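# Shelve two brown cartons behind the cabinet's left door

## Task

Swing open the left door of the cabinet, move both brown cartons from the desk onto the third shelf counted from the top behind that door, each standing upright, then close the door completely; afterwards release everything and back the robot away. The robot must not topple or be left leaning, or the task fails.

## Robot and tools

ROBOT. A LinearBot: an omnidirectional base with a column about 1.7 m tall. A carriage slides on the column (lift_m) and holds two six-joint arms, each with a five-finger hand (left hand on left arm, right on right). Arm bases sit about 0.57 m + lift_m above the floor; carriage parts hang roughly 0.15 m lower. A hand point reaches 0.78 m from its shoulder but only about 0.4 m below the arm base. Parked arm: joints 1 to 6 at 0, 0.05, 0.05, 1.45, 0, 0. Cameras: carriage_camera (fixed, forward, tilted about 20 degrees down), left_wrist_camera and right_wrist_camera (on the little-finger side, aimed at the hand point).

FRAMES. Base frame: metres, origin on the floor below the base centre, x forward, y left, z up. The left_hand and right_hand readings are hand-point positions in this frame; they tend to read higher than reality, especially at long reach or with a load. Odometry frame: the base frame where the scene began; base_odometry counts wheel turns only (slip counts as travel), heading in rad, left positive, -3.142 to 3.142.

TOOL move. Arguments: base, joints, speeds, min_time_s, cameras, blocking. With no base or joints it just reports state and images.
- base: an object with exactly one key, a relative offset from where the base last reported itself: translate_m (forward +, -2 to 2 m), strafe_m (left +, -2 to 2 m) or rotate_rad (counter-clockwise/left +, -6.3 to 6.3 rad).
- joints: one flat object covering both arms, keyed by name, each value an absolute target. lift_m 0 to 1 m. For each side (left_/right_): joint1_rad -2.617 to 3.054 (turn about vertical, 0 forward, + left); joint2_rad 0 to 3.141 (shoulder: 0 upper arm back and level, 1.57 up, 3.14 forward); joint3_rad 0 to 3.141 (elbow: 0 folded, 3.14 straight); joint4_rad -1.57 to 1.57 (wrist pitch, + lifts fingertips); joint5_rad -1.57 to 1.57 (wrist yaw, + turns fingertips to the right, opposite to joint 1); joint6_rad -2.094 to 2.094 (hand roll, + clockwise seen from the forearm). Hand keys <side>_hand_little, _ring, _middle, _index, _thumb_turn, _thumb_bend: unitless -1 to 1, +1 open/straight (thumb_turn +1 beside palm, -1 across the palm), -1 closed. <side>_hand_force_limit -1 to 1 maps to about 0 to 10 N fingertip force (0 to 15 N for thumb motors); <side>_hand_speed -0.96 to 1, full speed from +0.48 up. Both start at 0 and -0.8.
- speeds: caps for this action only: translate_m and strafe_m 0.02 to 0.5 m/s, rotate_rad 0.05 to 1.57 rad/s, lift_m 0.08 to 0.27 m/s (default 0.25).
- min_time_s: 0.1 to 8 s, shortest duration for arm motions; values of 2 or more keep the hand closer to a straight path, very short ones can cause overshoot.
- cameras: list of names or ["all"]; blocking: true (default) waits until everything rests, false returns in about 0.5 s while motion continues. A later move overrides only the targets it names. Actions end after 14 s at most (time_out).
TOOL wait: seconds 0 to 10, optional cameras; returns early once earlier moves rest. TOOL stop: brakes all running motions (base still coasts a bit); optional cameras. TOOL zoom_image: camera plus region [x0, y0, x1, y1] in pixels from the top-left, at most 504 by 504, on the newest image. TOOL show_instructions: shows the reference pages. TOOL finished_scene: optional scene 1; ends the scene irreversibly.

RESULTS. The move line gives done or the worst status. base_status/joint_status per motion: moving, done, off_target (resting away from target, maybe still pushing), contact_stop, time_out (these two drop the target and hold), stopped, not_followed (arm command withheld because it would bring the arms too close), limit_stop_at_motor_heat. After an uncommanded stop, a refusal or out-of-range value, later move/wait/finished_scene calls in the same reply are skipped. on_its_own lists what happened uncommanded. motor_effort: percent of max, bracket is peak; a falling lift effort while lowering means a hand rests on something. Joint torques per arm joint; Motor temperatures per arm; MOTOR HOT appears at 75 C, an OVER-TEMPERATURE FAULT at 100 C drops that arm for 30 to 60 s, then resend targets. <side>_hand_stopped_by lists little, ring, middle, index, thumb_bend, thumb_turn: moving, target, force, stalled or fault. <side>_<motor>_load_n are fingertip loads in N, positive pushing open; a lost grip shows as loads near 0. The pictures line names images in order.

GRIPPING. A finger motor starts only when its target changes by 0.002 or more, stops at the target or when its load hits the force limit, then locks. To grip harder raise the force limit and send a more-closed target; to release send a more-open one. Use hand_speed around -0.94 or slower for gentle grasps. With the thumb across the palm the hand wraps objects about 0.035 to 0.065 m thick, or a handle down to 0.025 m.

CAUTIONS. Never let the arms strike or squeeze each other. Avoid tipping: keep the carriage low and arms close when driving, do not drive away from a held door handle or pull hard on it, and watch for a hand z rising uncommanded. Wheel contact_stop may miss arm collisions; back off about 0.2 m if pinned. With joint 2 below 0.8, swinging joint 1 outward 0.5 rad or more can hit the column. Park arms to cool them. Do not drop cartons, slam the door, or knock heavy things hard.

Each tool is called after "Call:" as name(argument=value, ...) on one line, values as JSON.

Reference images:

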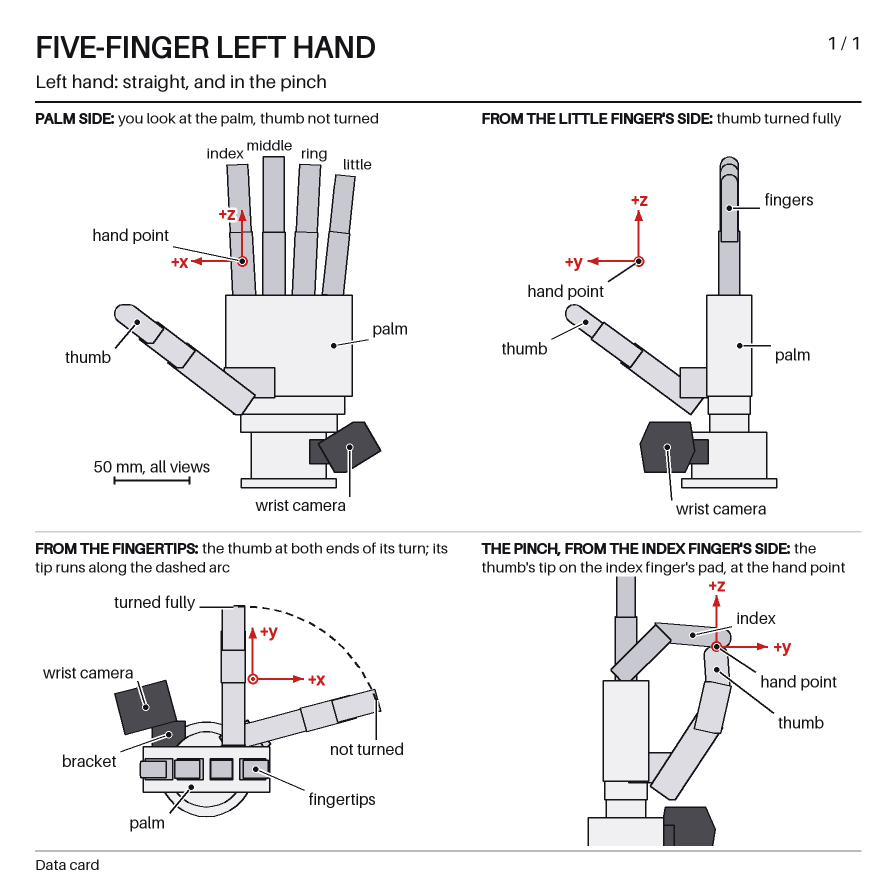

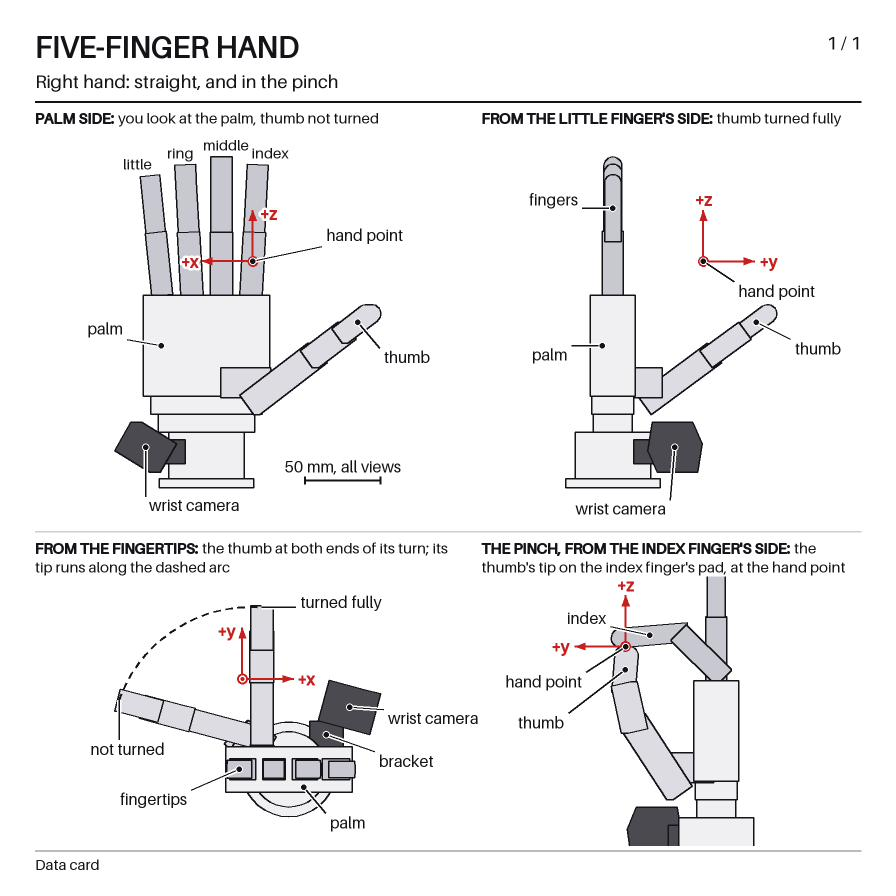

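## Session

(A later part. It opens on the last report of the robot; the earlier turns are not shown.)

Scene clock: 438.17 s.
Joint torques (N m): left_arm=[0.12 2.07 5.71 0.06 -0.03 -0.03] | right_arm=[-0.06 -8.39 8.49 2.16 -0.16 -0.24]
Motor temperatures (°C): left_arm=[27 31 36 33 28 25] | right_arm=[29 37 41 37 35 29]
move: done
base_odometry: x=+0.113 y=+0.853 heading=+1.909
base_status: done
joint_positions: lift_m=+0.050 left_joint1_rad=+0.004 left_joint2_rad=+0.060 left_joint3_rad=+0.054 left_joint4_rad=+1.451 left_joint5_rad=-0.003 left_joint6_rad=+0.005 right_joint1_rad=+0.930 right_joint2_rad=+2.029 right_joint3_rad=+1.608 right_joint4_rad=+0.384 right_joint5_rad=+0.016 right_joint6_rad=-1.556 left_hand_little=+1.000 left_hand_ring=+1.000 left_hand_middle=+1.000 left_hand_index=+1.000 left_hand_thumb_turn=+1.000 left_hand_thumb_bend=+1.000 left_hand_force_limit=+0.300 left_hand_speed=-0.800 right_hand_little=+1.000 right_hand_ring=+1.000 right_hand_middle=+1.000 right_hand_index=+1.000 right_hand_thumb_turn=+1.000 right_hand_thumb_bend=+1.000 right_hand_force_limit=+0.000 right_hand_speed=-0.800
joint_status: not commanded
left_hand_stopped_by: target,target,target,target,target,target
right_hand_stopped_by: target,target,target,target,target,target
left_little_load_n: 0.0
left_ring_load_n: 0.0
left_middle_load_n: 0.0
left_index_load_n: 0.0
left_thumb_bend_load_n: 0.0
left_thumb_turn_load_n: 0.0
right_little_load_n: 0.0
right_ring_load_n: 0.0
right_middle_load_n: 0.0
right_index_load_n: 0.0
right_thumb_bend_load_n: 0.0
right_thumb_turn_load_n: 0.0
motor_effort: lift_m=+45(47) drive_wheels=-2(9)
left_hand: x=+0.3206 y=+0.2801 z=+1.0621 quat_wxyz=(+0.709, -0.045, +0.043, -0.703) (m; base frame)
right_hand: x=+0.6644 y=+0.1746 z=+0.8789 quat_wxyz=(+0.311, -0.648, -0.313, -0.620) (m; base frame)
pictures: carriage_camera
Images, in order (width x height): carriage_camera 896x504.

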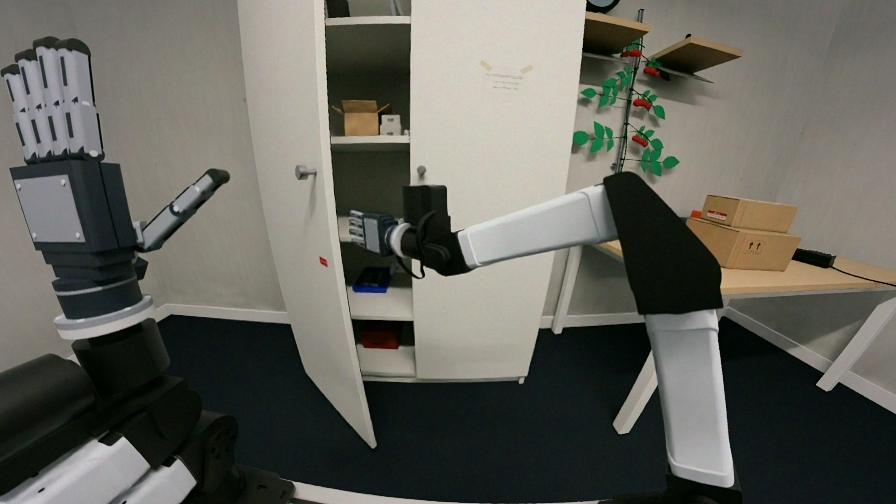

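Call:
move(base={"translate_m": 0.05}, speeds={"translate_m": 0.08})

Call:
move(base={"strafe_m": 0.1}, joints={"right_joint1_rad": 1.08}, min_time_s=2.5, speeds={"strafe_m": 0.06}, cameras=["carriage_camera"])

Scene clock: 456.30 s.
Joint torques (N m): left_arm=[-0.01 2.29 5.83 0.04 0 -0.06] | right_arm=[-0.23 -8.76 8.51 2.11 -0.11 -0.21]
move: done
base_odometry: x=+0.097 y=+0.900 heading=+1.908
base_status: done
joint_positions: lift_m=+0.050 left_joint1_rad=+0.004 left_joint2_rad=+0.060 left_joint3_rad=+0.054 left_joint4_rad=+1.453 left_joint5_rad=-0.003 left_joint6_rad=+0.005 right_joint1_rad=+0.931 right_joint2_rad=+2.029 right_joint3_rad=+1.608 right_joint4_rad=+0.388 right_joint5_rad=+0.013 right_joint6_rad=-1.556 left_hand_little=+1.000 left_hand_ring=+1.000 left_hand_middle=+1.000 left_hand_index=+1.000 left_hand_thumb_turn=+1.000 left_hand_thumb_bend=+1.000 left_hand_force_limit=+0.300 left_hand_speed=-0.800 right_hand_little=+1.000 right_hand_ring=+1.000 right_hand_middle=+1.000 right_hand_index=+1.000 right_hand_thumb_turn=+1.000 right_hand_thumb_bend=+1.000 right_hand_force_limit=+0.000 right_hand_speed=-0.800
joint_status: not commanded
left_hand_stopped_by: target,target,target,target,target,target
right_hand_stopped_by: target,target,target,target,target,target
left_little_load_n: 0.0
left_ring_load_n: 0.0
left_middle_load_n: 0.0
left_index_load_n: 0.0
left_thumb_bend_load_n: 0.0
left_thumb_turn_load_n: 0.0
right_little_load_n: 0.0
right_ring_load_n: 0.0
right_middle_load_n: 0.0
right_index_load_n: 0.0
right_thumb_bend_load_n: 0.0
right_thumb_turn_load_n: 0.0
motor_effort: lift_m=+45(47) drive_wheels=-6(13)
left_hand: x=+0.3201 y=+0.2801 z=+1.0622 quat_wxyz=(+0.709, -0.045, +0.043, -0.703) (m; base frame)
right_hand: x=+0.6636 y=+0.1758 z=+0.8798 quat_wxyz=(+0.313, -0.647, -0.314, -0.621) (m; base frame)
pictures: none

Scene clock: 459.10 s.
Joint torques (N m): left_arm=[0.28 2.29 5.81 0.06 0 -0.08] | right_arm=[0.8 -8.44 8.54 2.06 -0.24 -0.16]
Motor temperatures (°C): left_arm=[27 30 36 33 28 25] | right_arm=[28 37 43 38 30 29]
move: done
base_odometry: x=+0.002 y=+0.867 heading=+1.908
base_status: done
joint_positions: lift_m=+0.050 left_joint1_rad=+0.003 left_joint2_rad=+0.060 left_joint3_rad=+0.054 left_joint4_rad=+1.453 left_joint5_rad=-0.002 left_joint6_rad=+0.005 right_joint1_rad=+1.069 right_joint2_rad=+2.029 right_joint3_rad=+1.608 right_joint4_rad=+0.389 right_joint5_rad=+0.024 right_joint6_rad=-1.562 left_hand_little=+1.000 left_hand_ring=+1.000 left_hand_middle=+1.000 left_hand_index=+1.000 left_hand_thumb_turn=+1.000 left_hand_thumb_bend=+1.000 left_hand_force_limit=+0.300 left_hand_speed=-0.800 right_hand_little=+1.000 right_hand_ring=+1.000 right_hand_middle=+1.000 right_hand_index=+1.000 right_hand_thumb_turn=+1.000 right_hand_thumb_bend=+1.000 right_hand_force_limit=+0.000 right_hand_speed=-0.800
joint_status: all done
left_hand_stopped_by: target,target,target,target,target,target
right_hand_stopped_by: target,target,target,target,target,target
left_little_load_n: 0.0
left_ring_load_n: -0.5
left_middle_load_n: 0.0
left_index_load_n: 0.0
left_thumb_bend_load_n: 0.0
left_thumb_turn_load_n: 0.0
right_little_load_n: 0.0
right_ring_load_n: 0.0
right_middle_load_n: -0.5
right_index_load_n: 0.0
right_thumb_bend_load_n: 0.0
right_thumb_turn_load_n: 0.0
motor_effort: lift_m=+46(47) drive_wheels=+2(13)
left_hand: x=+0.3199 y=+0.2799 z=+1.0622 quat_wxyz=(+0.709, -0.044, +0.043, -0.703) (m; base frame)
right_hand: x=+0.5943 y=+0.2299 z=+0.8802 quat_wxyz=(+0.350, -0.624, -0.356, -0.601) (m; base frame)
pictures: carriage_camera
Images, in order (width x height): carriage_camera 896x504.

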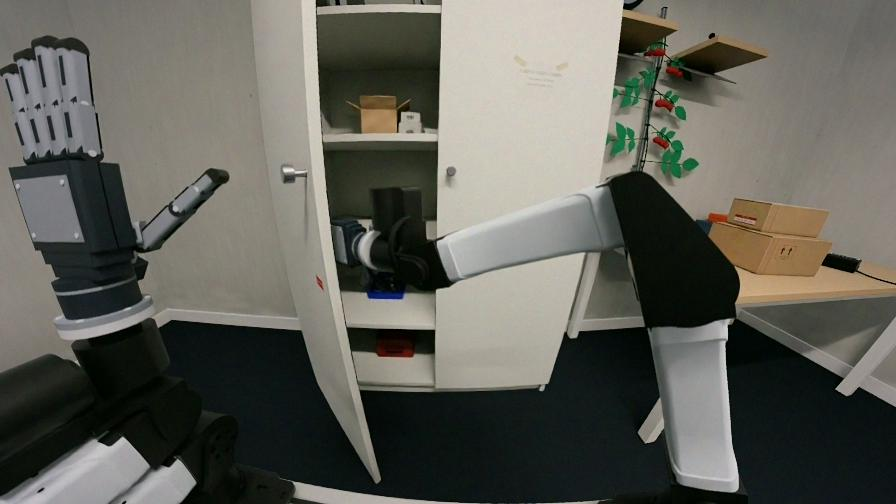

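Call:
move(base={"translate_m": -0.06}, speeds={"translate_m": 0.06})

Call:
move(base={"strafe_m": 0.12}, speeds={"strafe_m": 0.06}, cameras=["carriage_camera"])

Scene clock: 471.53 s.
Joint torques (N m): left_arm=[0.12 2.55 5.85 0.09 -0.02 -0.07] | right_arm=[1.09 -8.43 8.42 2.14 -0.35 -0.18]
move: done
base_odometry: x=+0.022 y=+0.810 heading=+1.908
base_status: done
joint_positions: lift_m=+0.050 left_joint1_rad=+0.003 left_joint2_rad=+0.060 left_joint3_rad=+0.054 left_joint4_rad=+1.451 left_joint5_rad=-0.002 left_joint6_rad=+0.005 right_joint1_rad=+1.065 right_joint2_rad=+2.030 right_joint3_rad=+1.608 right_joint4_rad=+0.389 right_joint5_rad=+0.040 right_joint6_rad=-1.562 left_hand_little=+1.000 left_hand_ring=+1.000 left_hand_middle=+1.000 left_hand_index=+1.000 left_hand_thumb_turn=+1.000 left_hand_thumb_bend=+1.000 left_hand_force_limit=+0.300 left_hand_speed=-0.800 right_hand_little=+1.000 right_hand_ring=+1.000 right_hand_middle=+1.000 right_hand_index=+1.000 right_hand_thumb_turn=+1.000 right_hand_thumb_bend=+1.000 right_hand_force_limit=+0.000 right_hand_speed=-0.800
joint_status: not commanded
left_hand_stopped_by: target,target,target,target,target,target
right_hand_stopped_by: target,target,target,target,target,target
left_little_load_n: 0.0
left_ring_load_n: 0.0
left_middle_load_n: 0.0
left_index_load_n: 0.0
left_thumb_bend_load_n: 0.0
left_thumb_turn_load_n: 0.0
right_little_load_n: 0.0
right_ring_load_n: 0.0
right_middle_load_n: -1.0
right_index_load_n: 0.0
right_thumb_bend_load_n: 0.0
right_thumb_turn_load_n: 0.0
motor_effort: lift_m=+46(47) drive_wheels=+0(9)
left_hand: x=+0.3206 y=+0.2799 z=+1.0620 quat_wxyz=(+0.709, -0.045, +0.044, -0.703) (m; base frame)
right_hand: x=+0.5988 y=+0.2259 z=+0.8801 quat_wxyz=(+0.343, -0.628, -0.350, -0.605) (m; base frame)
pictures: none

Scene clock: 474.07 s.
Joint torques (N m): left_arm=[0.06 2.26 5.96 0.09 -0.04 -0.1] | right_arm=[1.03 -8.49 8.49 2.11 -0.26 -0.16]
move: done
base_odometry: x=-0.091 y=+0.770 heading=+1.908
base_status: done
joint_positions: lift_m=+0.050 left_joint1_rad=+0.003 left_joint2_rad=+0.060 left_joint3_rad=+0.054 left_joint4_rad=+1.451 left_joint5_rad=-0.002 left_joint6_rad=+0.005 right_joint1_rad=+1.069 right_joint2_rad=+2.030 right_joint3_rad=+1.608 right_joint4_rad=+0.389 right_joint5_rad=+0.029 right_joint6_rad=-1.562 left_hand_little=+1.000 left_hand_ring=+1.000 left_hand_middle=+1.000 left_hand_index=+1.000 left_hand_thumb_turn=+1.000 left_hand_thumb_bend=+1.000 left_hand_force_limit=+0.300 left_hand_speed=-0.800 right_hand_little=+1.000 right_hand_ring=+1.000 right_hand_middle=+1.000 right_hand_index=+1.000 right_hand_thumb_turn=+1.000 right_hand_thumb_bend=+1.000 right_hand_force_limit=+0.000 right_hand_speed=-0.800
joint_status: not commanded
left_hand_stopped_by: target,target,target,target,target,target
right_hand_stopped_by: target,target,target,target,target,target
left_little_load_n: 0.0
left_ring_load_n: 0.0
left_middle_load_n: 0.0
left_index_load_n: 0.0
left_thumb_bend_load_n: 0.0
left_thumb_turn_load_n: 0.0
right_little_load_n: 0.0
right_ring_load_n: 0.0
right_middle_load_n: -1.0
right_index_load_n: 0.0
right_thumb_bend_load_n: 0.0
right_thumb_turn_load_n: 0.0
motor_effort: lift_m=+45(47) drive_wheels=+2(8)
left_hand: x=+0.3206 y=+0.2798 z=+1.0620 quat_wxyz=(+0.708, -0.045, +0.044, -0.703) (m; base frame)
right_hand: x=+0.5953 y=+0.2289 z=+0.8801 quat_wxyz=(+0.348, -0.625, -0.354, -0.602) (m; base frame)
pictures: carriage_camera
Images, in order (width x height): carriage_camera 896x504.

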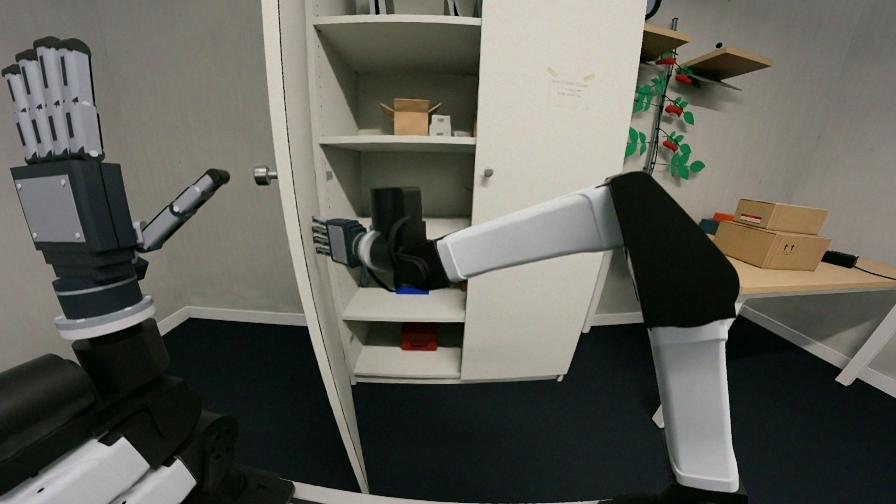

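Call:
move(base={"strafe_m": 0.22}, speeds={"strafe_m": 0.06}, cameras=["carriage_camera"])

Scene clock: 483.97 s.
Joint torques (N m): left_arm=[0.17 2.25 5.86 0.07 -0.03 -0.08] | right_arm=[0.54 -8.53 8.44 2.1 -0.19 -0.17]
move: done
base_odometry: x=-0.299 y=+0.697 heading=+1.908
base_status: done
joint_positions: lift_m=+0.050 left_joint1_rad=+0.002 left_joint2_rad=+0.060 left_joint3_rad=+0.054 left_joint4_rad=+1.451 left_joint5_rad=-0.002 left_joint6_rad=+0.005 right_joint1_rad=+1.076 right_joint2_rad=+2.030 right_joint3_rad=+1.608 right_joint4_rad=+0.389 right_joint5_rad=+0.017 right_joint6_rad=-1.562 left_hand_little=+1.000 left_hand_ring=+1.000 left_hand_middle=+1.000 left_hand_index=+1.000 left_hand_thumb_turn=+1.000 left_hand_thumb_bend=+1.000 left_hand_force_limit=+0.300 left_hand_speed=-0.800 right_hand_little=+1.000 right_hand_ring=+1.000 right_hand_middle=+1.000 right_hand_index=+1.000 right_hand_thumb_turn=+1.000 right_hand_thumb_bend=+1.000 right_hand_force_limit=+0.000 right_hand_speed=-0.800
joint_status: not commanded
left_hand_stopped_by: target,target,target,target,target,target
right_hand_stopped_by: target,target,target,target,target,target
left_little_load_n: 0.0
left_ring_load_n: 0.0
left_middle_load_n: 0.0
left_index_load_n: 0.0
left_thumb_bend_load_n: 0.0
left_thumb_turn_load_n: 0.0
right_little_load_n: 0.0
right_ring_load_n: 0.0
right_middle_load_n: -0.5
right_index_load_n: 0.0
right_thumb_bend_load_n: 0.0
right_thumb_turn_load_n: 0.0
motor_effort: lift_m=+46(47) drive_wheels=-3(13)
left_hand: x=+0.3206 y=+0.2797 z=+1.0620 quat_wxyz=(+0.708, -0.045, +0.044, -0.703) (m; base frame)
right_hand: x=+0.5901 y=+0.2331 z=+0.8800 quat_wxyz=(+0.354, -0.622, -0.360, -0.599) (m; base frame)
pictures: carriage_camera
Images, in order (width x height): carriage_camera 896x504.

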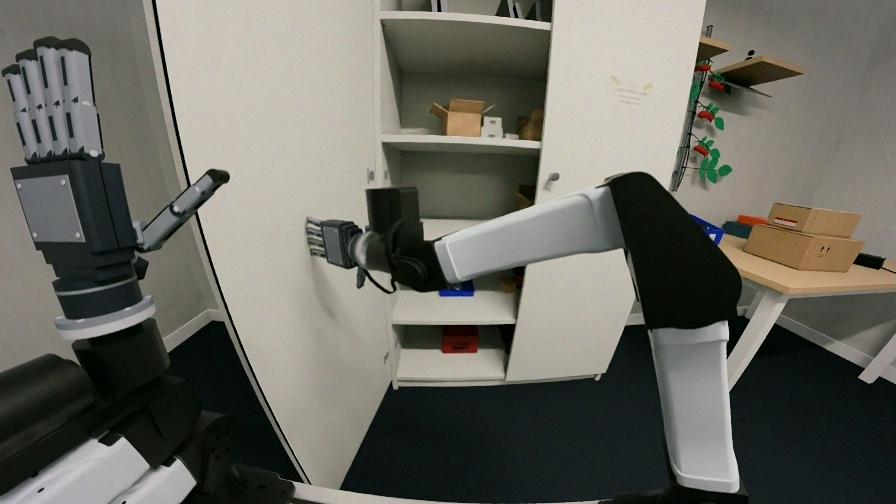

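Call:
move(base={"strafe_m": -0.2}, speeds={"strafe_m": 0.2})

Call:
move(joints={"right_joint1_rad": 0.0, "right_joint2_rad": 0.05, "right_joint3_rad": 0.05, "right_joint4_rad": 1.45, "right_joint5_rad": 0, "right_joint6_rad": 0}, min_time_s=3, cameras=["carriage_camera"])

Call:
zoom_image(camera="carriage_camera", region=[300, 0, 600, 400])

Scene clock: 504.20 s.
Joint torques (N m): left_arm=[0.09 2.41 5.83 0.07 -0.02 -0.06] | right_arm=[0.28 -8.49 8.42 2.07 -0.13 -0.15]
move: done
base_odometry: x=-0.110 y=+0.763 heading=+1.908
base_status: done
joint_positions: lift_m=+0.050 left_joint1_rad=+0.002 left_joint2_rad=+0.060 left_joint3_rad=+0.054 left_joint4_rad=+1.451 left_joint5_rad=-0.002 left_joint6_rad=+0.005 right_joint1_rad=+1.077 right_joint2_rad=+2.030 right_joint3_rad=+1.608 right_joint4_rad=+0.389 right_joint5_rad=+0.013 right_joint6_rad=-1.562 left_hand_little=+1.000 left_hand_ring=+1.000 left_hand_middle=+1.000 left_hand_index=+1.000 left_hand_thumb_turn=+1.000 left_hand_thumb_bend=+1.000 left_hand_force_limit=+0.300 left_hand_speed=-0.800 right_hand_little=+1.000 right_hand_ring=+1.000 right_hand_middle=+1.000 right_hand_index=+1.000 right_hand_thumb_turn=+1.000 right_hand_thumb_bend=+1.000 right_hand_force_limit=+0.000 right_hand_speed=-0.800
joint_status: not commanded
left_hand_stopped_by: target,target,target,target,target,target
right_hand_stopped_by: target,target,target,target,target,target
left_little_load_n: 0.0
left_ring_load_n: 0.0
left_middle_load_n: 0.0
left_index_load_n: 0.0
left_thumb_bend_load_n: 0.0
left_thumb_turn_load_n: 0.0
right_little_load_n: 0.0
right_ring_load_n: 0.0
right_middle_load_n: 0.0
right_index_load_n: 0.0
right_thumb_bend_load_n: 0.0
right_thumb_turn_load_n: 0.0
motor_effort: lift_m=+45(47) drive_wheels=-4(14)
left_hand: x=+0.3205 y=+0.2797 z=+1.0620 quat_wxyz=(+0.708, -0.045, +0.044, -0.703) (m; base frame)
right_hand: x=+0.5887 y=+0.2344 z=+0.8799 quat_wxyz=(+0.355, -0.621, -0.362, -0.598) (m; base frame)
pictures: none

Scene clock: 507.53 s.
Joint torques (N m): left_arm=[0.12 2.22 5.72 0.05 -0.01 -0.06] | right_arm=[-0.65 2.95 3.74 0.1 -0.11 0.18]
move: done
base_odometry: x=-0.110 y=+0.763 heading=+1.908
base_status: not commanded
joint_positions: lift_m=+0.050 left_joint1_rad=+0.002 left_joint2_rad=+0.060 left_joint3_rad=+0.054 left_joint4_rad=+1.451 left_joint5_rad=-0.002 left_joint6_rad=+0.005 right_joint1_rad=+0.007 right_joint2_rad=+0.057 right_joint3_rad=+0.058 right_joint4_rad=+1.438 right_joint5_rad=+0.011 right_joint6_rad=-0.016 left_hand_little=+1.000 left_hand_ring=+1.000 left_hand_middle=+1.000 left_hand_index=+1.000 left_hand_thumb_turn=+1.000 left_hand_thumb_bend=+1.000 left_hand_force_limit=+0.300 left_hand_speed=-0.800 right_hand_little=+1.000 right_hand_ring=+1.000 right_hand_middle=+1.000 right_hand_index=+1.000 right_hand_thumb_turn=+1.000 right_hand_thumb_bend=+1.000 right_hand_force_limit=+0.000 right_hand_speed=-0.800
joint_status: all done
left_hand_stopped_by: target,target,target,target,target,target
right_hand_stopped_by: target,target,target,target,target,target
left_little_load_n: 0.0
left_ring_load_n: 0.0
left_middle_load_n: 0.0
left_index_load_n: 0.0
left_thumb_bend_load_n: 0.0
left_thumb_turn_load_n: 0.0
right_little_load_n: 0.0
right_ring_load_n: 0.0
right_middle_load_n: -0.5
right_index_load_n: 0.0
right_thumb_bend_load_n: 0.0
right_thumb_turn_load_n: 0.0
motor_effort: lift_m=+45(47) drive_wheels=-2(3)
left_hand: x=+0.3205 y=+0.2797 z=+1.0620 quat_wxyz=(+0.708, -0.045, +0.044, -0.703) (m; base frame)
right_hand: x=+0.3217 y=-0.2813 z=+1.0626 quat_wxyz=(+0.702, -0.043, +0.050, -0.709) (m; base frame)
pictures: carriage_camera
Images, in order (width x height): carriage_camera 896x504.

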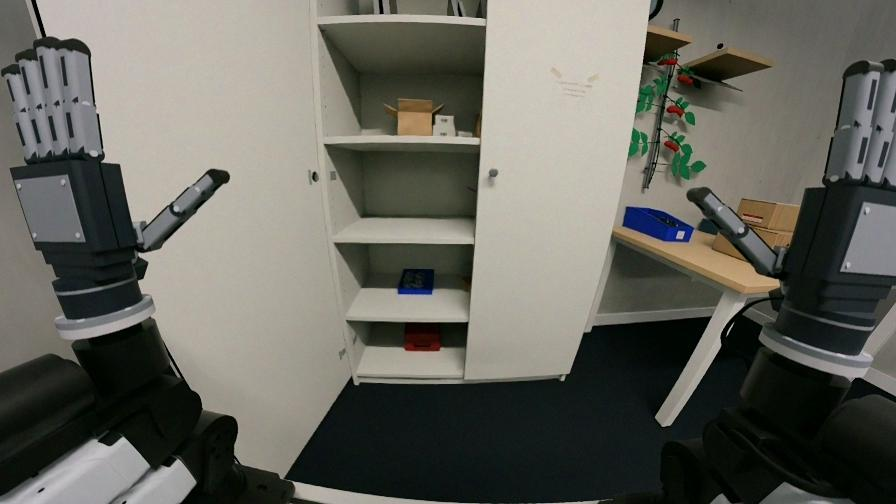

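Scaled by 1.260 from the camera's 896x504 image, which has a finer 1280x720 frame.

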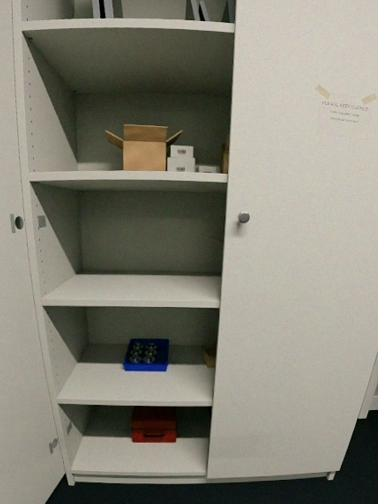

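Call:
move(joints={"lift_m": 0.6}, cameras=["carriage_camera"])

Scene clock: 518.03 s.
Joint torques (N m): left_arm=[0.24 2.36 5.78 0.06 -0.05 -0.08] | right_arm=[-0.61 3.17 4.29 0.11 -0.12 0.12]
move: done
base_odometry: x=-0.110 y=+0.763 heading=+1.908
base_status: not commanded
joint_positions: lift_m=+0.600 left_joint1_rad=+0.002 left_joint2_rad=+0.060 left_joint3_rad=+0.054 left_joint4_rad=+1.451 left_joint5_rad=-0.002 left_joint6_rad=+0.005 right_joint1_rad=+0.007 right_joint2_rad=+0.054 right_joint3_rad=+0.052 right_joint4_rad=+1.440 right_joint5_rad=+0.011 right_joint6_rad=-0.014 left_hand_little=+1.000 left_hand_ring=+1.000 left_hand_middle=+1.000 left_hand_index=+1.000 left_hand_thumb_turn=+1.000 left_hand_thumb_bend=+1.000 left_hand_force_limit=+0.300 left_hand_speed=-0.800 right_hand_little=+1.000 right_hand_ring=+1.000 right_hand_middle=+1.000 right_hand_index=+1.000 right_hand_thumb_turn=+1.000 right_hand_thumb_bend=+1.000 right_hand_force_limit=+0.000 right_hand_speed=-0.800
joint_status: all done
left_hand_stopped_by: target,target,target,target,target,target
right_hand_stopped_by: target,target,target,target,target,target
left_little_load_n: 0.0
left_ring_load_n: 0.5
left_middle_load_n: 0.0
left_index_load_n: 0.0
left_thumb_bend_load_n: 0.0
left_thumb_turn_load_n: 0.0
right_little_load_n: 0.0
right_ring_load_n: 0.0
right_middle_load_n: 0.0
right_index_load_n: 0.0
right_thumb_bend_load_n: 0.0
right_thumb_turn_load_n: 0.0
motor_effort: lift_m=+43(53) drive_wheels=-2(3)
left_hand: x=+0.3205 y=+0.2797 z=+1.6122 quat_wxyz=(+0.708, -0.045, +0.044, -0.703) (m; base frame)
right_hand: x=+0.3219 y=-0.2812 z=+1.6111 quat_wxyz=(+0.703, -0.043, +0.050, -0.708) (m; base frame)
pictures: carriage_camera
Images, in order (width x height): carriage_camera 896x504.

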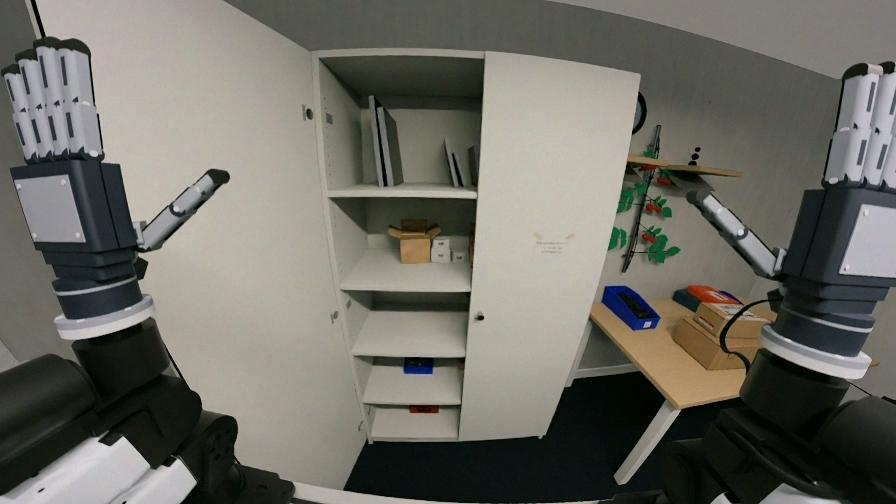

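Call:
move(base={"strafe_m": -1.1}, speeds={"strafe_m": 0.35}, cameras=["carriage_camera"])

Call:
zoom_image(camera="carriage_camera", region=[350, 150, 650, 400])

Scene clock: 526.73 s.
Joint torques (N m): left_arm=[0.18 2.37 5.94 0.05 -0.06 -0.01] | right_arm=[-0.16 3.25 4.23 0.12 -0.14 0.12]
move: done
base_odometry: x=+0.928 y=+1.127 heading=+1.908
base_status: done
joint_positions: lift_m=+0.600 left_joint1_rad=+0.002 left_joint2_rad=+0.060 left_joint3_rad=+0.054 left_joint4_rad=+1.451 left_joint5_rad=-0.001 left_joint6_rad=+0.005 right_joint1_rad=+0.005 right_joint2_rad=+0.054 right_joint3_rad=+0.052 right_joint4_rad=+1.441 right_joint5_rad=+0.010 right_joint6_rad=-0.014 left_hand_little=+1.000 left_hand_ring=+1.000 left_hand_middle=+1.000 left_hand_index=+1.000 left_hand_thumb_turn=+1.000 left_hand_thumb_bend=+1.000 left_hand_force_limit=+0.300 left_hand_speed=-0.800 right_hand_little=+1.000 right_hand_ring=+1.000 right_hand_middle=+1.000 right_hand_index=+1.000 right_hand_thumb_turn=+1.000 right_hand_thumb_bend=+1.000 right_hand_force_limit=+0.000 right_hand_speed=-0.800
joint_status: not commanded
left_hand_stopped_by: target,target,target,target,target,target
right_hand_stopped_by: target,target,target,target,target,target
left_little_load_n: 0.0
left_ring_load_n: 0.0
left_middle_load_n: 0.0
left_index_load_n: 0.0
left_thumb_bend_load_n: 0.0
left_thumb_turn_load_n: 0.0
right_little_load_n: 0.0
right_ring_load_n: 0.0
right_middle_load_n: 0.0
right_index_load_n: 0.0
right_thumb_bend_load_n: 0.0
right_thumb_turn_load_n: 0.0
motor_effort: lift_m=+44(45) drive_wheels=-3(13)
left_hand: x=+0.3205 y=+0.2796 z=+1.6121 quat_wxyz=(+0.708, -0.045, +0.044, -0.703) (m; base frame)
right_hand: x=+0.3219 y=-0.2810 z=+1.6111 quat_wxyz=(+0.702, -0.044, +0.050, -0.709) (m; base frame)
pictures: carriage_camera
Images, in order (width x height): carriage_camera 896x504.

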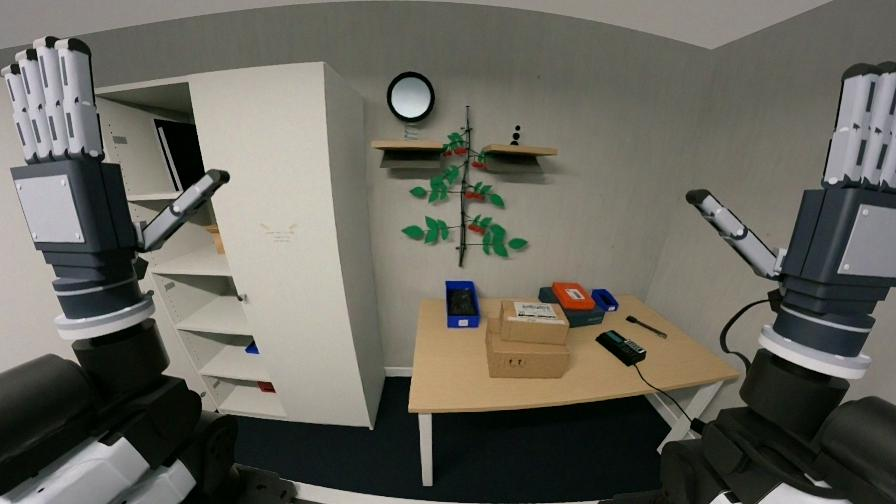

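Scaled by 1.680 from the camera's 896x504 image, which has a finer 1280x720 frame.

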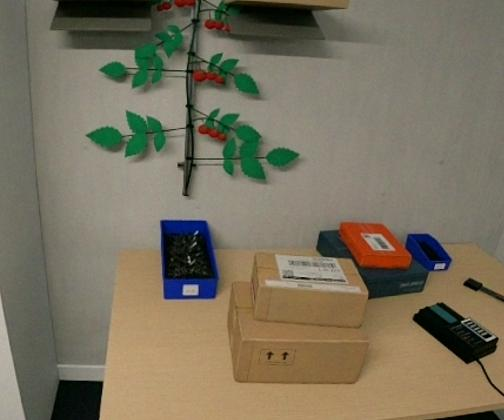

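Call:
move(base={"strafe_m": -0.34}, speeds={"strafe_m": 0.3})

Call:
move(base={"translate_m": 0.15}, speeds={"translate_m": 0.2}, cameras=["carriage_camera"])

Call:
zoom_image(camera="carriage_camera", region=[300, 250, 600, 504])

Scene clock: 546.83 s.
Joint torques (N m): left_arm=[0.28 2.07 5.85 0.06 -0.1 -0.09] | right_arm=[-0.34 3.15 4.25 0.11 -0.16 0.11]
Motor temperatures (°C): left_arm=[27 30 35 31 28 25] | right_arm=[27 32 39 36 28 29]
move: done
base_odometry: x=+1.249 y=+1.239 heading=+1.908
base_status: done
joint_positions: lift_m=+0.600 left_joint1_rad=+0.002 left_joint2_rad=+0.060 left_joint3_rad=+0.054 left_joint4_rad=+1.451 left_joint5_rad=-0.001 left_joint6_rad=+0.005 right_joint1_rad=+0.004 right_joint2_rad=+0.054 right_joint3_rad=+0.052 right_joint4_rad=+1.441 right_joint5_rad=+0.008 right_joint6_rad=-0.014 left_hand_little=+1.000 left_hand_ring=+1.000 left_hand_middle=+1.000 left_hand_index=+1.000 left_hand_thumb_turn=+1.000 left_hand_thumb_bend=+1.000 left_hand_force_limit=+0.300 left_hand_speed=-0.800 right_hand_little=+1.000 right_hand_ring=+1.000 right_hand_middle=+1.000 right_hand_index=+1.000 right_hand_thumb_turn=+1.000 right_hand_thumb_bend=+1.000 right_hand_force_limit=+0.000 right_hand_speed=-0.800
joint_status: not commanded
left_hand_stopped_by: target,target,target,target,target,target
right_hand_stopped_by: target,target,target,target,target,target
left_little_load_n: 0.0
left_ring_load_n: 0.0
left_middle_load_n: 0.0
left_index_load_n: 0.0
left_thumb_bend_load_n: 0.0
left_thumb_turn_load_n: 0.0
right_little_load_n: 0.0
right_ring_load_n: 0.0
right_middle_load_n: 0.0
right_index_load_n: 0.0
right_thumb_bend_load_n: 0.0
right_thumb_turn_load_n: 0.0
motor_effort: lift_m=+44(45) drive_wheels=-4(14)
left_hand: x=+0.3204 y=+0.2795 z=+1.6122 quat_wxyz=(+0.708, -0.044, +0.044, -0.703) (m; base frame)
right_hand: x=+0.3219 y=-0.2809 z=+1.6110 quat_wxyz=(+0.702, -0.044, +0.049, -0.709) (m; base frame)
pictures: none

Scene clock: 548.67 s.
Joint torques (N m): left_arm=[0.34 2.48 5.67 0.12 -0.04 -0.09] | right_arm=[-0.47 3.17 4.23 0.03 -0.07 0.11]
move: done
base_odometry: x=+1.200 y=+1.381 heading=+1.907
base_status: done
joint_positions: lift_m=+0.600 left_joint1_rad=+0.002 left_joint2_rad=+0.060 left_joint3_rad=+0.054 left_joint4_rad=+1.447 left_joint5_rad=-0.001 left_joint6_rad=+0.005 right_joint1_rad=+0.004 right_joint2_rad=+0.054 right_joint3_rad=+0.052 right_joint4_rad=+1.445 right_joint5_rad=+0.008 right_joint6_rad=-0.014 left_hand_little=+1.000 left_hand_ring=+1.000 left_hand_middle=+1.000 left_hand_index=+1.000 left_hand_thumb_turn=+1.000 left_hand_thumb_bend=+1.000 left_hand_force_limit=+0.300 left_hand_speed=-0.800 right_hand_little=+1.000 right_hand_ring=+1.000 right_hand_middle=+1.000 right_hand_index=+1.000 right_hand_thumb_turn=+1.000 right_hand_thumb_bend=+1.000 right_hand_force_limit=+0.000 right_hand_speed=-0.800
joint_status: not commanded
left_hand_stopped_by: target,target,target,target,target,target
right_hand_stopped_by: target,target,target,target,target,target
left_little_load_n: 0.0
left_ring_load_n: 0.0
left_middle_load_n: 0.0
left_index_load_n: 0.0
left_thumb_bend_load_n: 0.0
left_thumb_turn_load_n: 0.0
right_little_load_n: 0.0
right_ring_load_n: 0.0
right_middle_load_n: 0.0
right_index_load_n: 0.0
right_thumb_bend_load_n: 0.0
right_thumb_turn_load_n: 0.0
motor_effort: lift_m=+43(45) drive_wheels=-4(13)
left_hand: x=+0.3214 y=+0.2795 z=+1.6118 quat_wxyz=(+0.708, -0.046, +0.046, -0.703) (m; base frame)
right_hand: x=+0.3208 y=-0.2808 z=+1.6114 quat_wxyz=(+0.702, -0.043, +0.048, -0.709) (m; base frame)
pictures: carriage_camera
Images, in order (width x height): carriage_camera 896x504.

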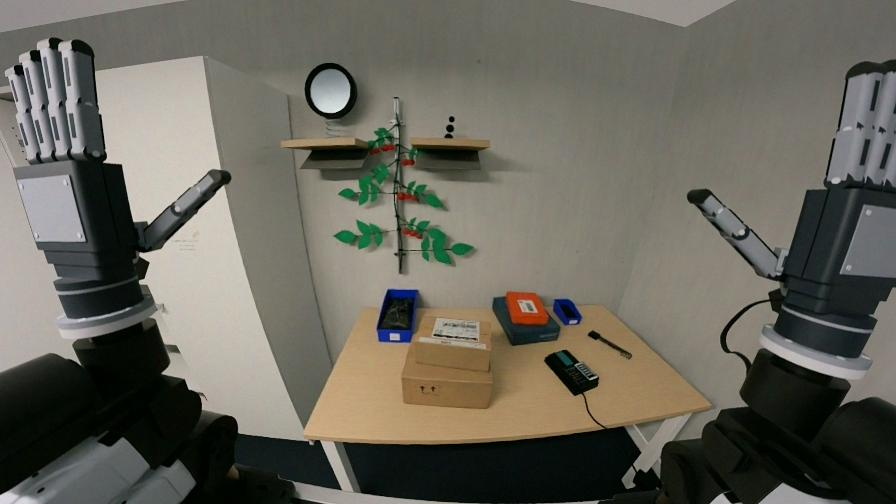

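Scaled by 1.680 from the camera's 896x504 image, which has a finer 1280x720 frame.

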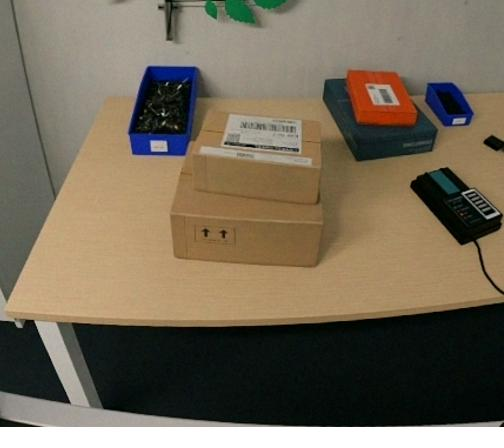

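Call:
move(base={"translate_m": 0.06}, joints={"left_joint1_rad": -0.25, "left_joint2_rad": 1.742, "left_joint3_rad": 0.86, "left_joint4_rad": 0.9, "left_joint5_rad": -0.25, "left_joint6_rad": -1.57, "right_joint1_rad": 0.25, "right_joint2_rad": 1.742, "right_joint3_rad": 0.86, "right_joint4_rad": 0.9, "right_joint5_rad": 0.25, "right_joint6_rad": 1.57}, speeds={"translate_m": 0.1}, min_time_s=3, cameras=["carriage_camera"])

Scene clock: 604.80 s.
Joint torques (N m): left_arm=[-0.09 -5.38 9.83 2.34 -0.16 -0.11] | right_arm=[0.46 -5.56 7.28 1.97 0.15 0.2]
move: done
base_odometry: x=+1.180 y=+1.438 heading=+1.907
base_status: done
joint_positions: lift_m=+0.600 left_joint1_rad=-0.245 left_joint2_rad=+1.724 left_joint3_rad=+0.835 left_joint4_rad=+0.907 left_joint5_rad=-0.241 left_joint6_rad=-1.562 right_joint1_rad=+0.244 right_joint2_rad=+1.733 right_joint3_rad=+0.832 right_joint4_rad=+0.904 right_joint5_rad=+0.233 right_joint6_rad=+1.554 left_hand_little=+1.000 left_hand_ring=+1.000 left_hand_middle=+1.000 left_hand_index=+1.000 left_hand_thumb_turn=+1.000 left_hand_thumb_bend=+1.000 left_hand_force_limit=+0.300 left_hand_speed=-0.800 right_hand_little=+1.000 right_hand_ring=+1.000 right_hand_middle=+1.000 right_hand_index=+1.000 right_hand_thumb_turn=+1.000 right_hand_thumb_bend=+1.000 right_hand_force_limit=+0.000 right_hand_speed=-0.800
joint_status: all done
left_hand_stopped_by: target,target,target,target,target,target
right_hand_stopped_by: target,target,target,target,target,target
left_little_load_n: 0.0
left_ring_load_n: 0.0
left_middle_load_n: -0.5
left_index_load_n: 0.0
left_thumb_bend_load_n: 0.0
left_thumb_turn_load_n: 0.0
right_little_load_n: 0.0
right_ring_load_n: 0.0
right_middle_load_n: 0.0
right_index_load_n: 0.0
right_thumb_bend_load_n: 0.0
right_thumb_turn_load_n: 0.0
motor_effort: lift_m=+43(45) drive_wheels=+3(15)
left_hand: x=+0.7438 y=+0.1674 z=+1.4228 quat_wxyz=(+0.001, -0.701, +0.003, -0.713) (m; base frame)
right_hand: x=+0.7445 y=-0.1660 z=+1.4155 quat_wxyz=(+0.708, -0.009, +0.706, -0.002) (m; base frame)
pictures: carriage_camera
Images, in order (width x height): carriage_camera 896x504.

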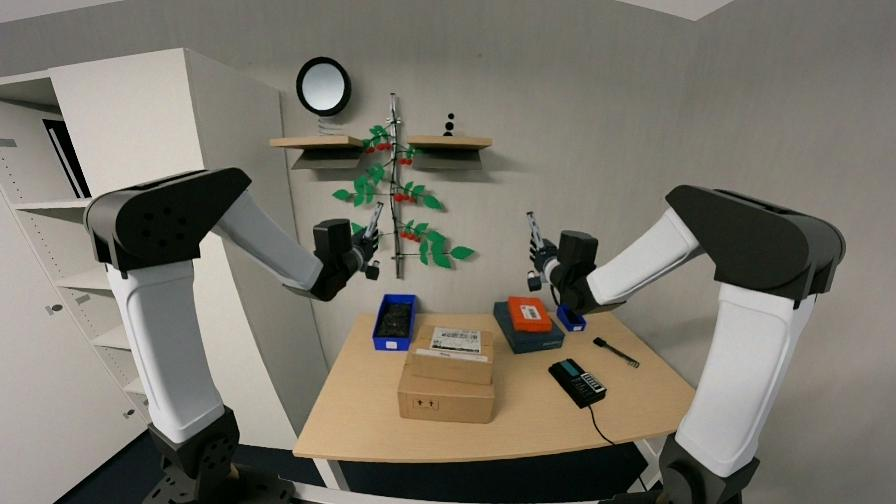

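Call:
move(cameras=["carriage_camera"])

Scene clock: 618.80 s.
Joint torques (N m): left_arm=[-0.02 -5.44 9.94 2.33 -0.16 -0.11] | right_arm=[0.62 -5.59 7.28 1.97 0.14 0.13]
Motor temperatures (°C): left_arm=[27 32 37 34 28 25] | right_arm=[27 31 37 37 28 29]
base_odometry: x=+1.180 y=+1.438 heading=+1.907
base_status: done
joint_positions: lift_m=+0.600 left_joint1_rad=-0.245 left_joint2_rad=+1.724 left_joint3_rad=+0.835 left_joint4_rad=+0.907 left_joint5_rad=-0.241 left_joint6_rad=-1.563 right_joint1_rad=+0.244 right_joint2_rad=+1.733 right_joint3_rad=+0.832 right_joint4_rad=+0.904 right_joint5_rad=+0.233 right_joint6_rad=+1.556 left_hand_little=+1.000 left_hand_ring=+1.000 left_hand_middle=+1.000 left_hand_index=+1.000 left_hand_thumb_turn=+1.000 left_hand_thumb_bend=+1.000 left_hand_force_limit=+0.300 left_hand_speed=-0.800 right_hand_little=+1.000 right_hand_ring=+1.000 right_hand_middle=+1.000 right_hand_index=+1.000 right_hand_thumb_turn=+1.000 right_hand_thumb_bend=+1.000 right_hand_force_limit=+0.000 right_hand_speed=-0.800
joint_status: all done
left_hand_stopped_by: target,target,target,target,target,target
right_hand_stopped_by: target,target,target,target,target,target
left_little_load_n: 0.0
left_ring_load_n: -0.5
left_middle_load_n: 0.0
left_index_load_n: 0.0
left_thumb_bend_load_n: 0.0
left_thumb_turn_load_n: 0.0
right_little_load_n: 0.0
right_ring_load_n: 0.0
right_middle_load_n: 0.0
right_index_load_n: -0.5
right_thumb_bend_load_n: 0.0
right_thumb_turn_load_n: 0.0
motor_effort: lift_m=+43(45) drive_wheels=+3(15)
left_hand: x=+0.7438 y=+0.1676 z=+1.4229 quat_wxyz=(+0.000, -0.701, +0.002, -0.713) (m; base frame)
right_hand: x=+0.7445 y=-0.1661 z=+1.4156 quat_wxyz=(+0.708, -0.009, +0.706, -0.002) (m; base frame)
pictures: carriage_camera
Images, in order (width x height): carriage_camera 896x504.

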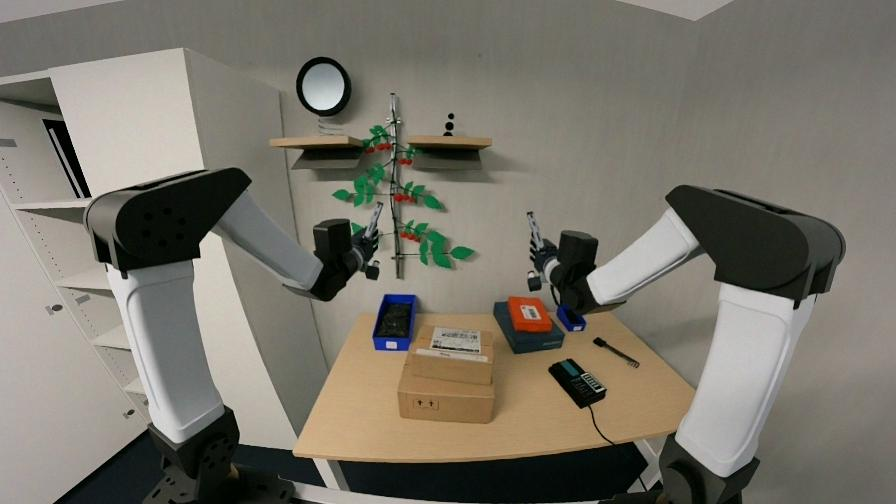

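Call:
zoom_image(camera="carriage_camera", region=[360, 280, 540, 440])

Scaled by 2.800 from the camera's 896x504 image, which has a finer 1280x720 frame.

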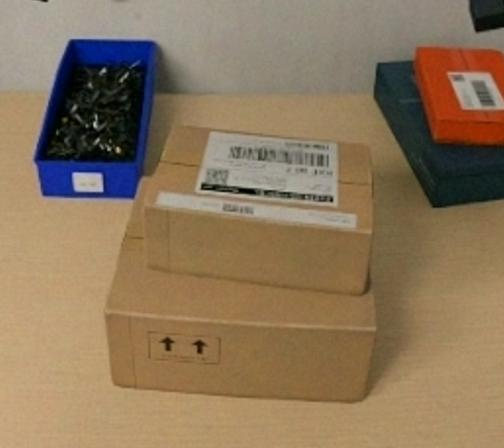

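Call:
zoom_image(camera="carriage_camera", region=[0, 0, 340, 504])

Scaled by 1.000.

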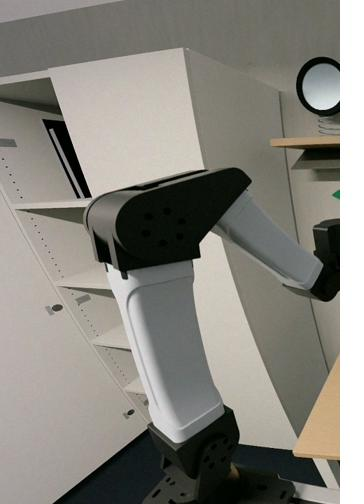

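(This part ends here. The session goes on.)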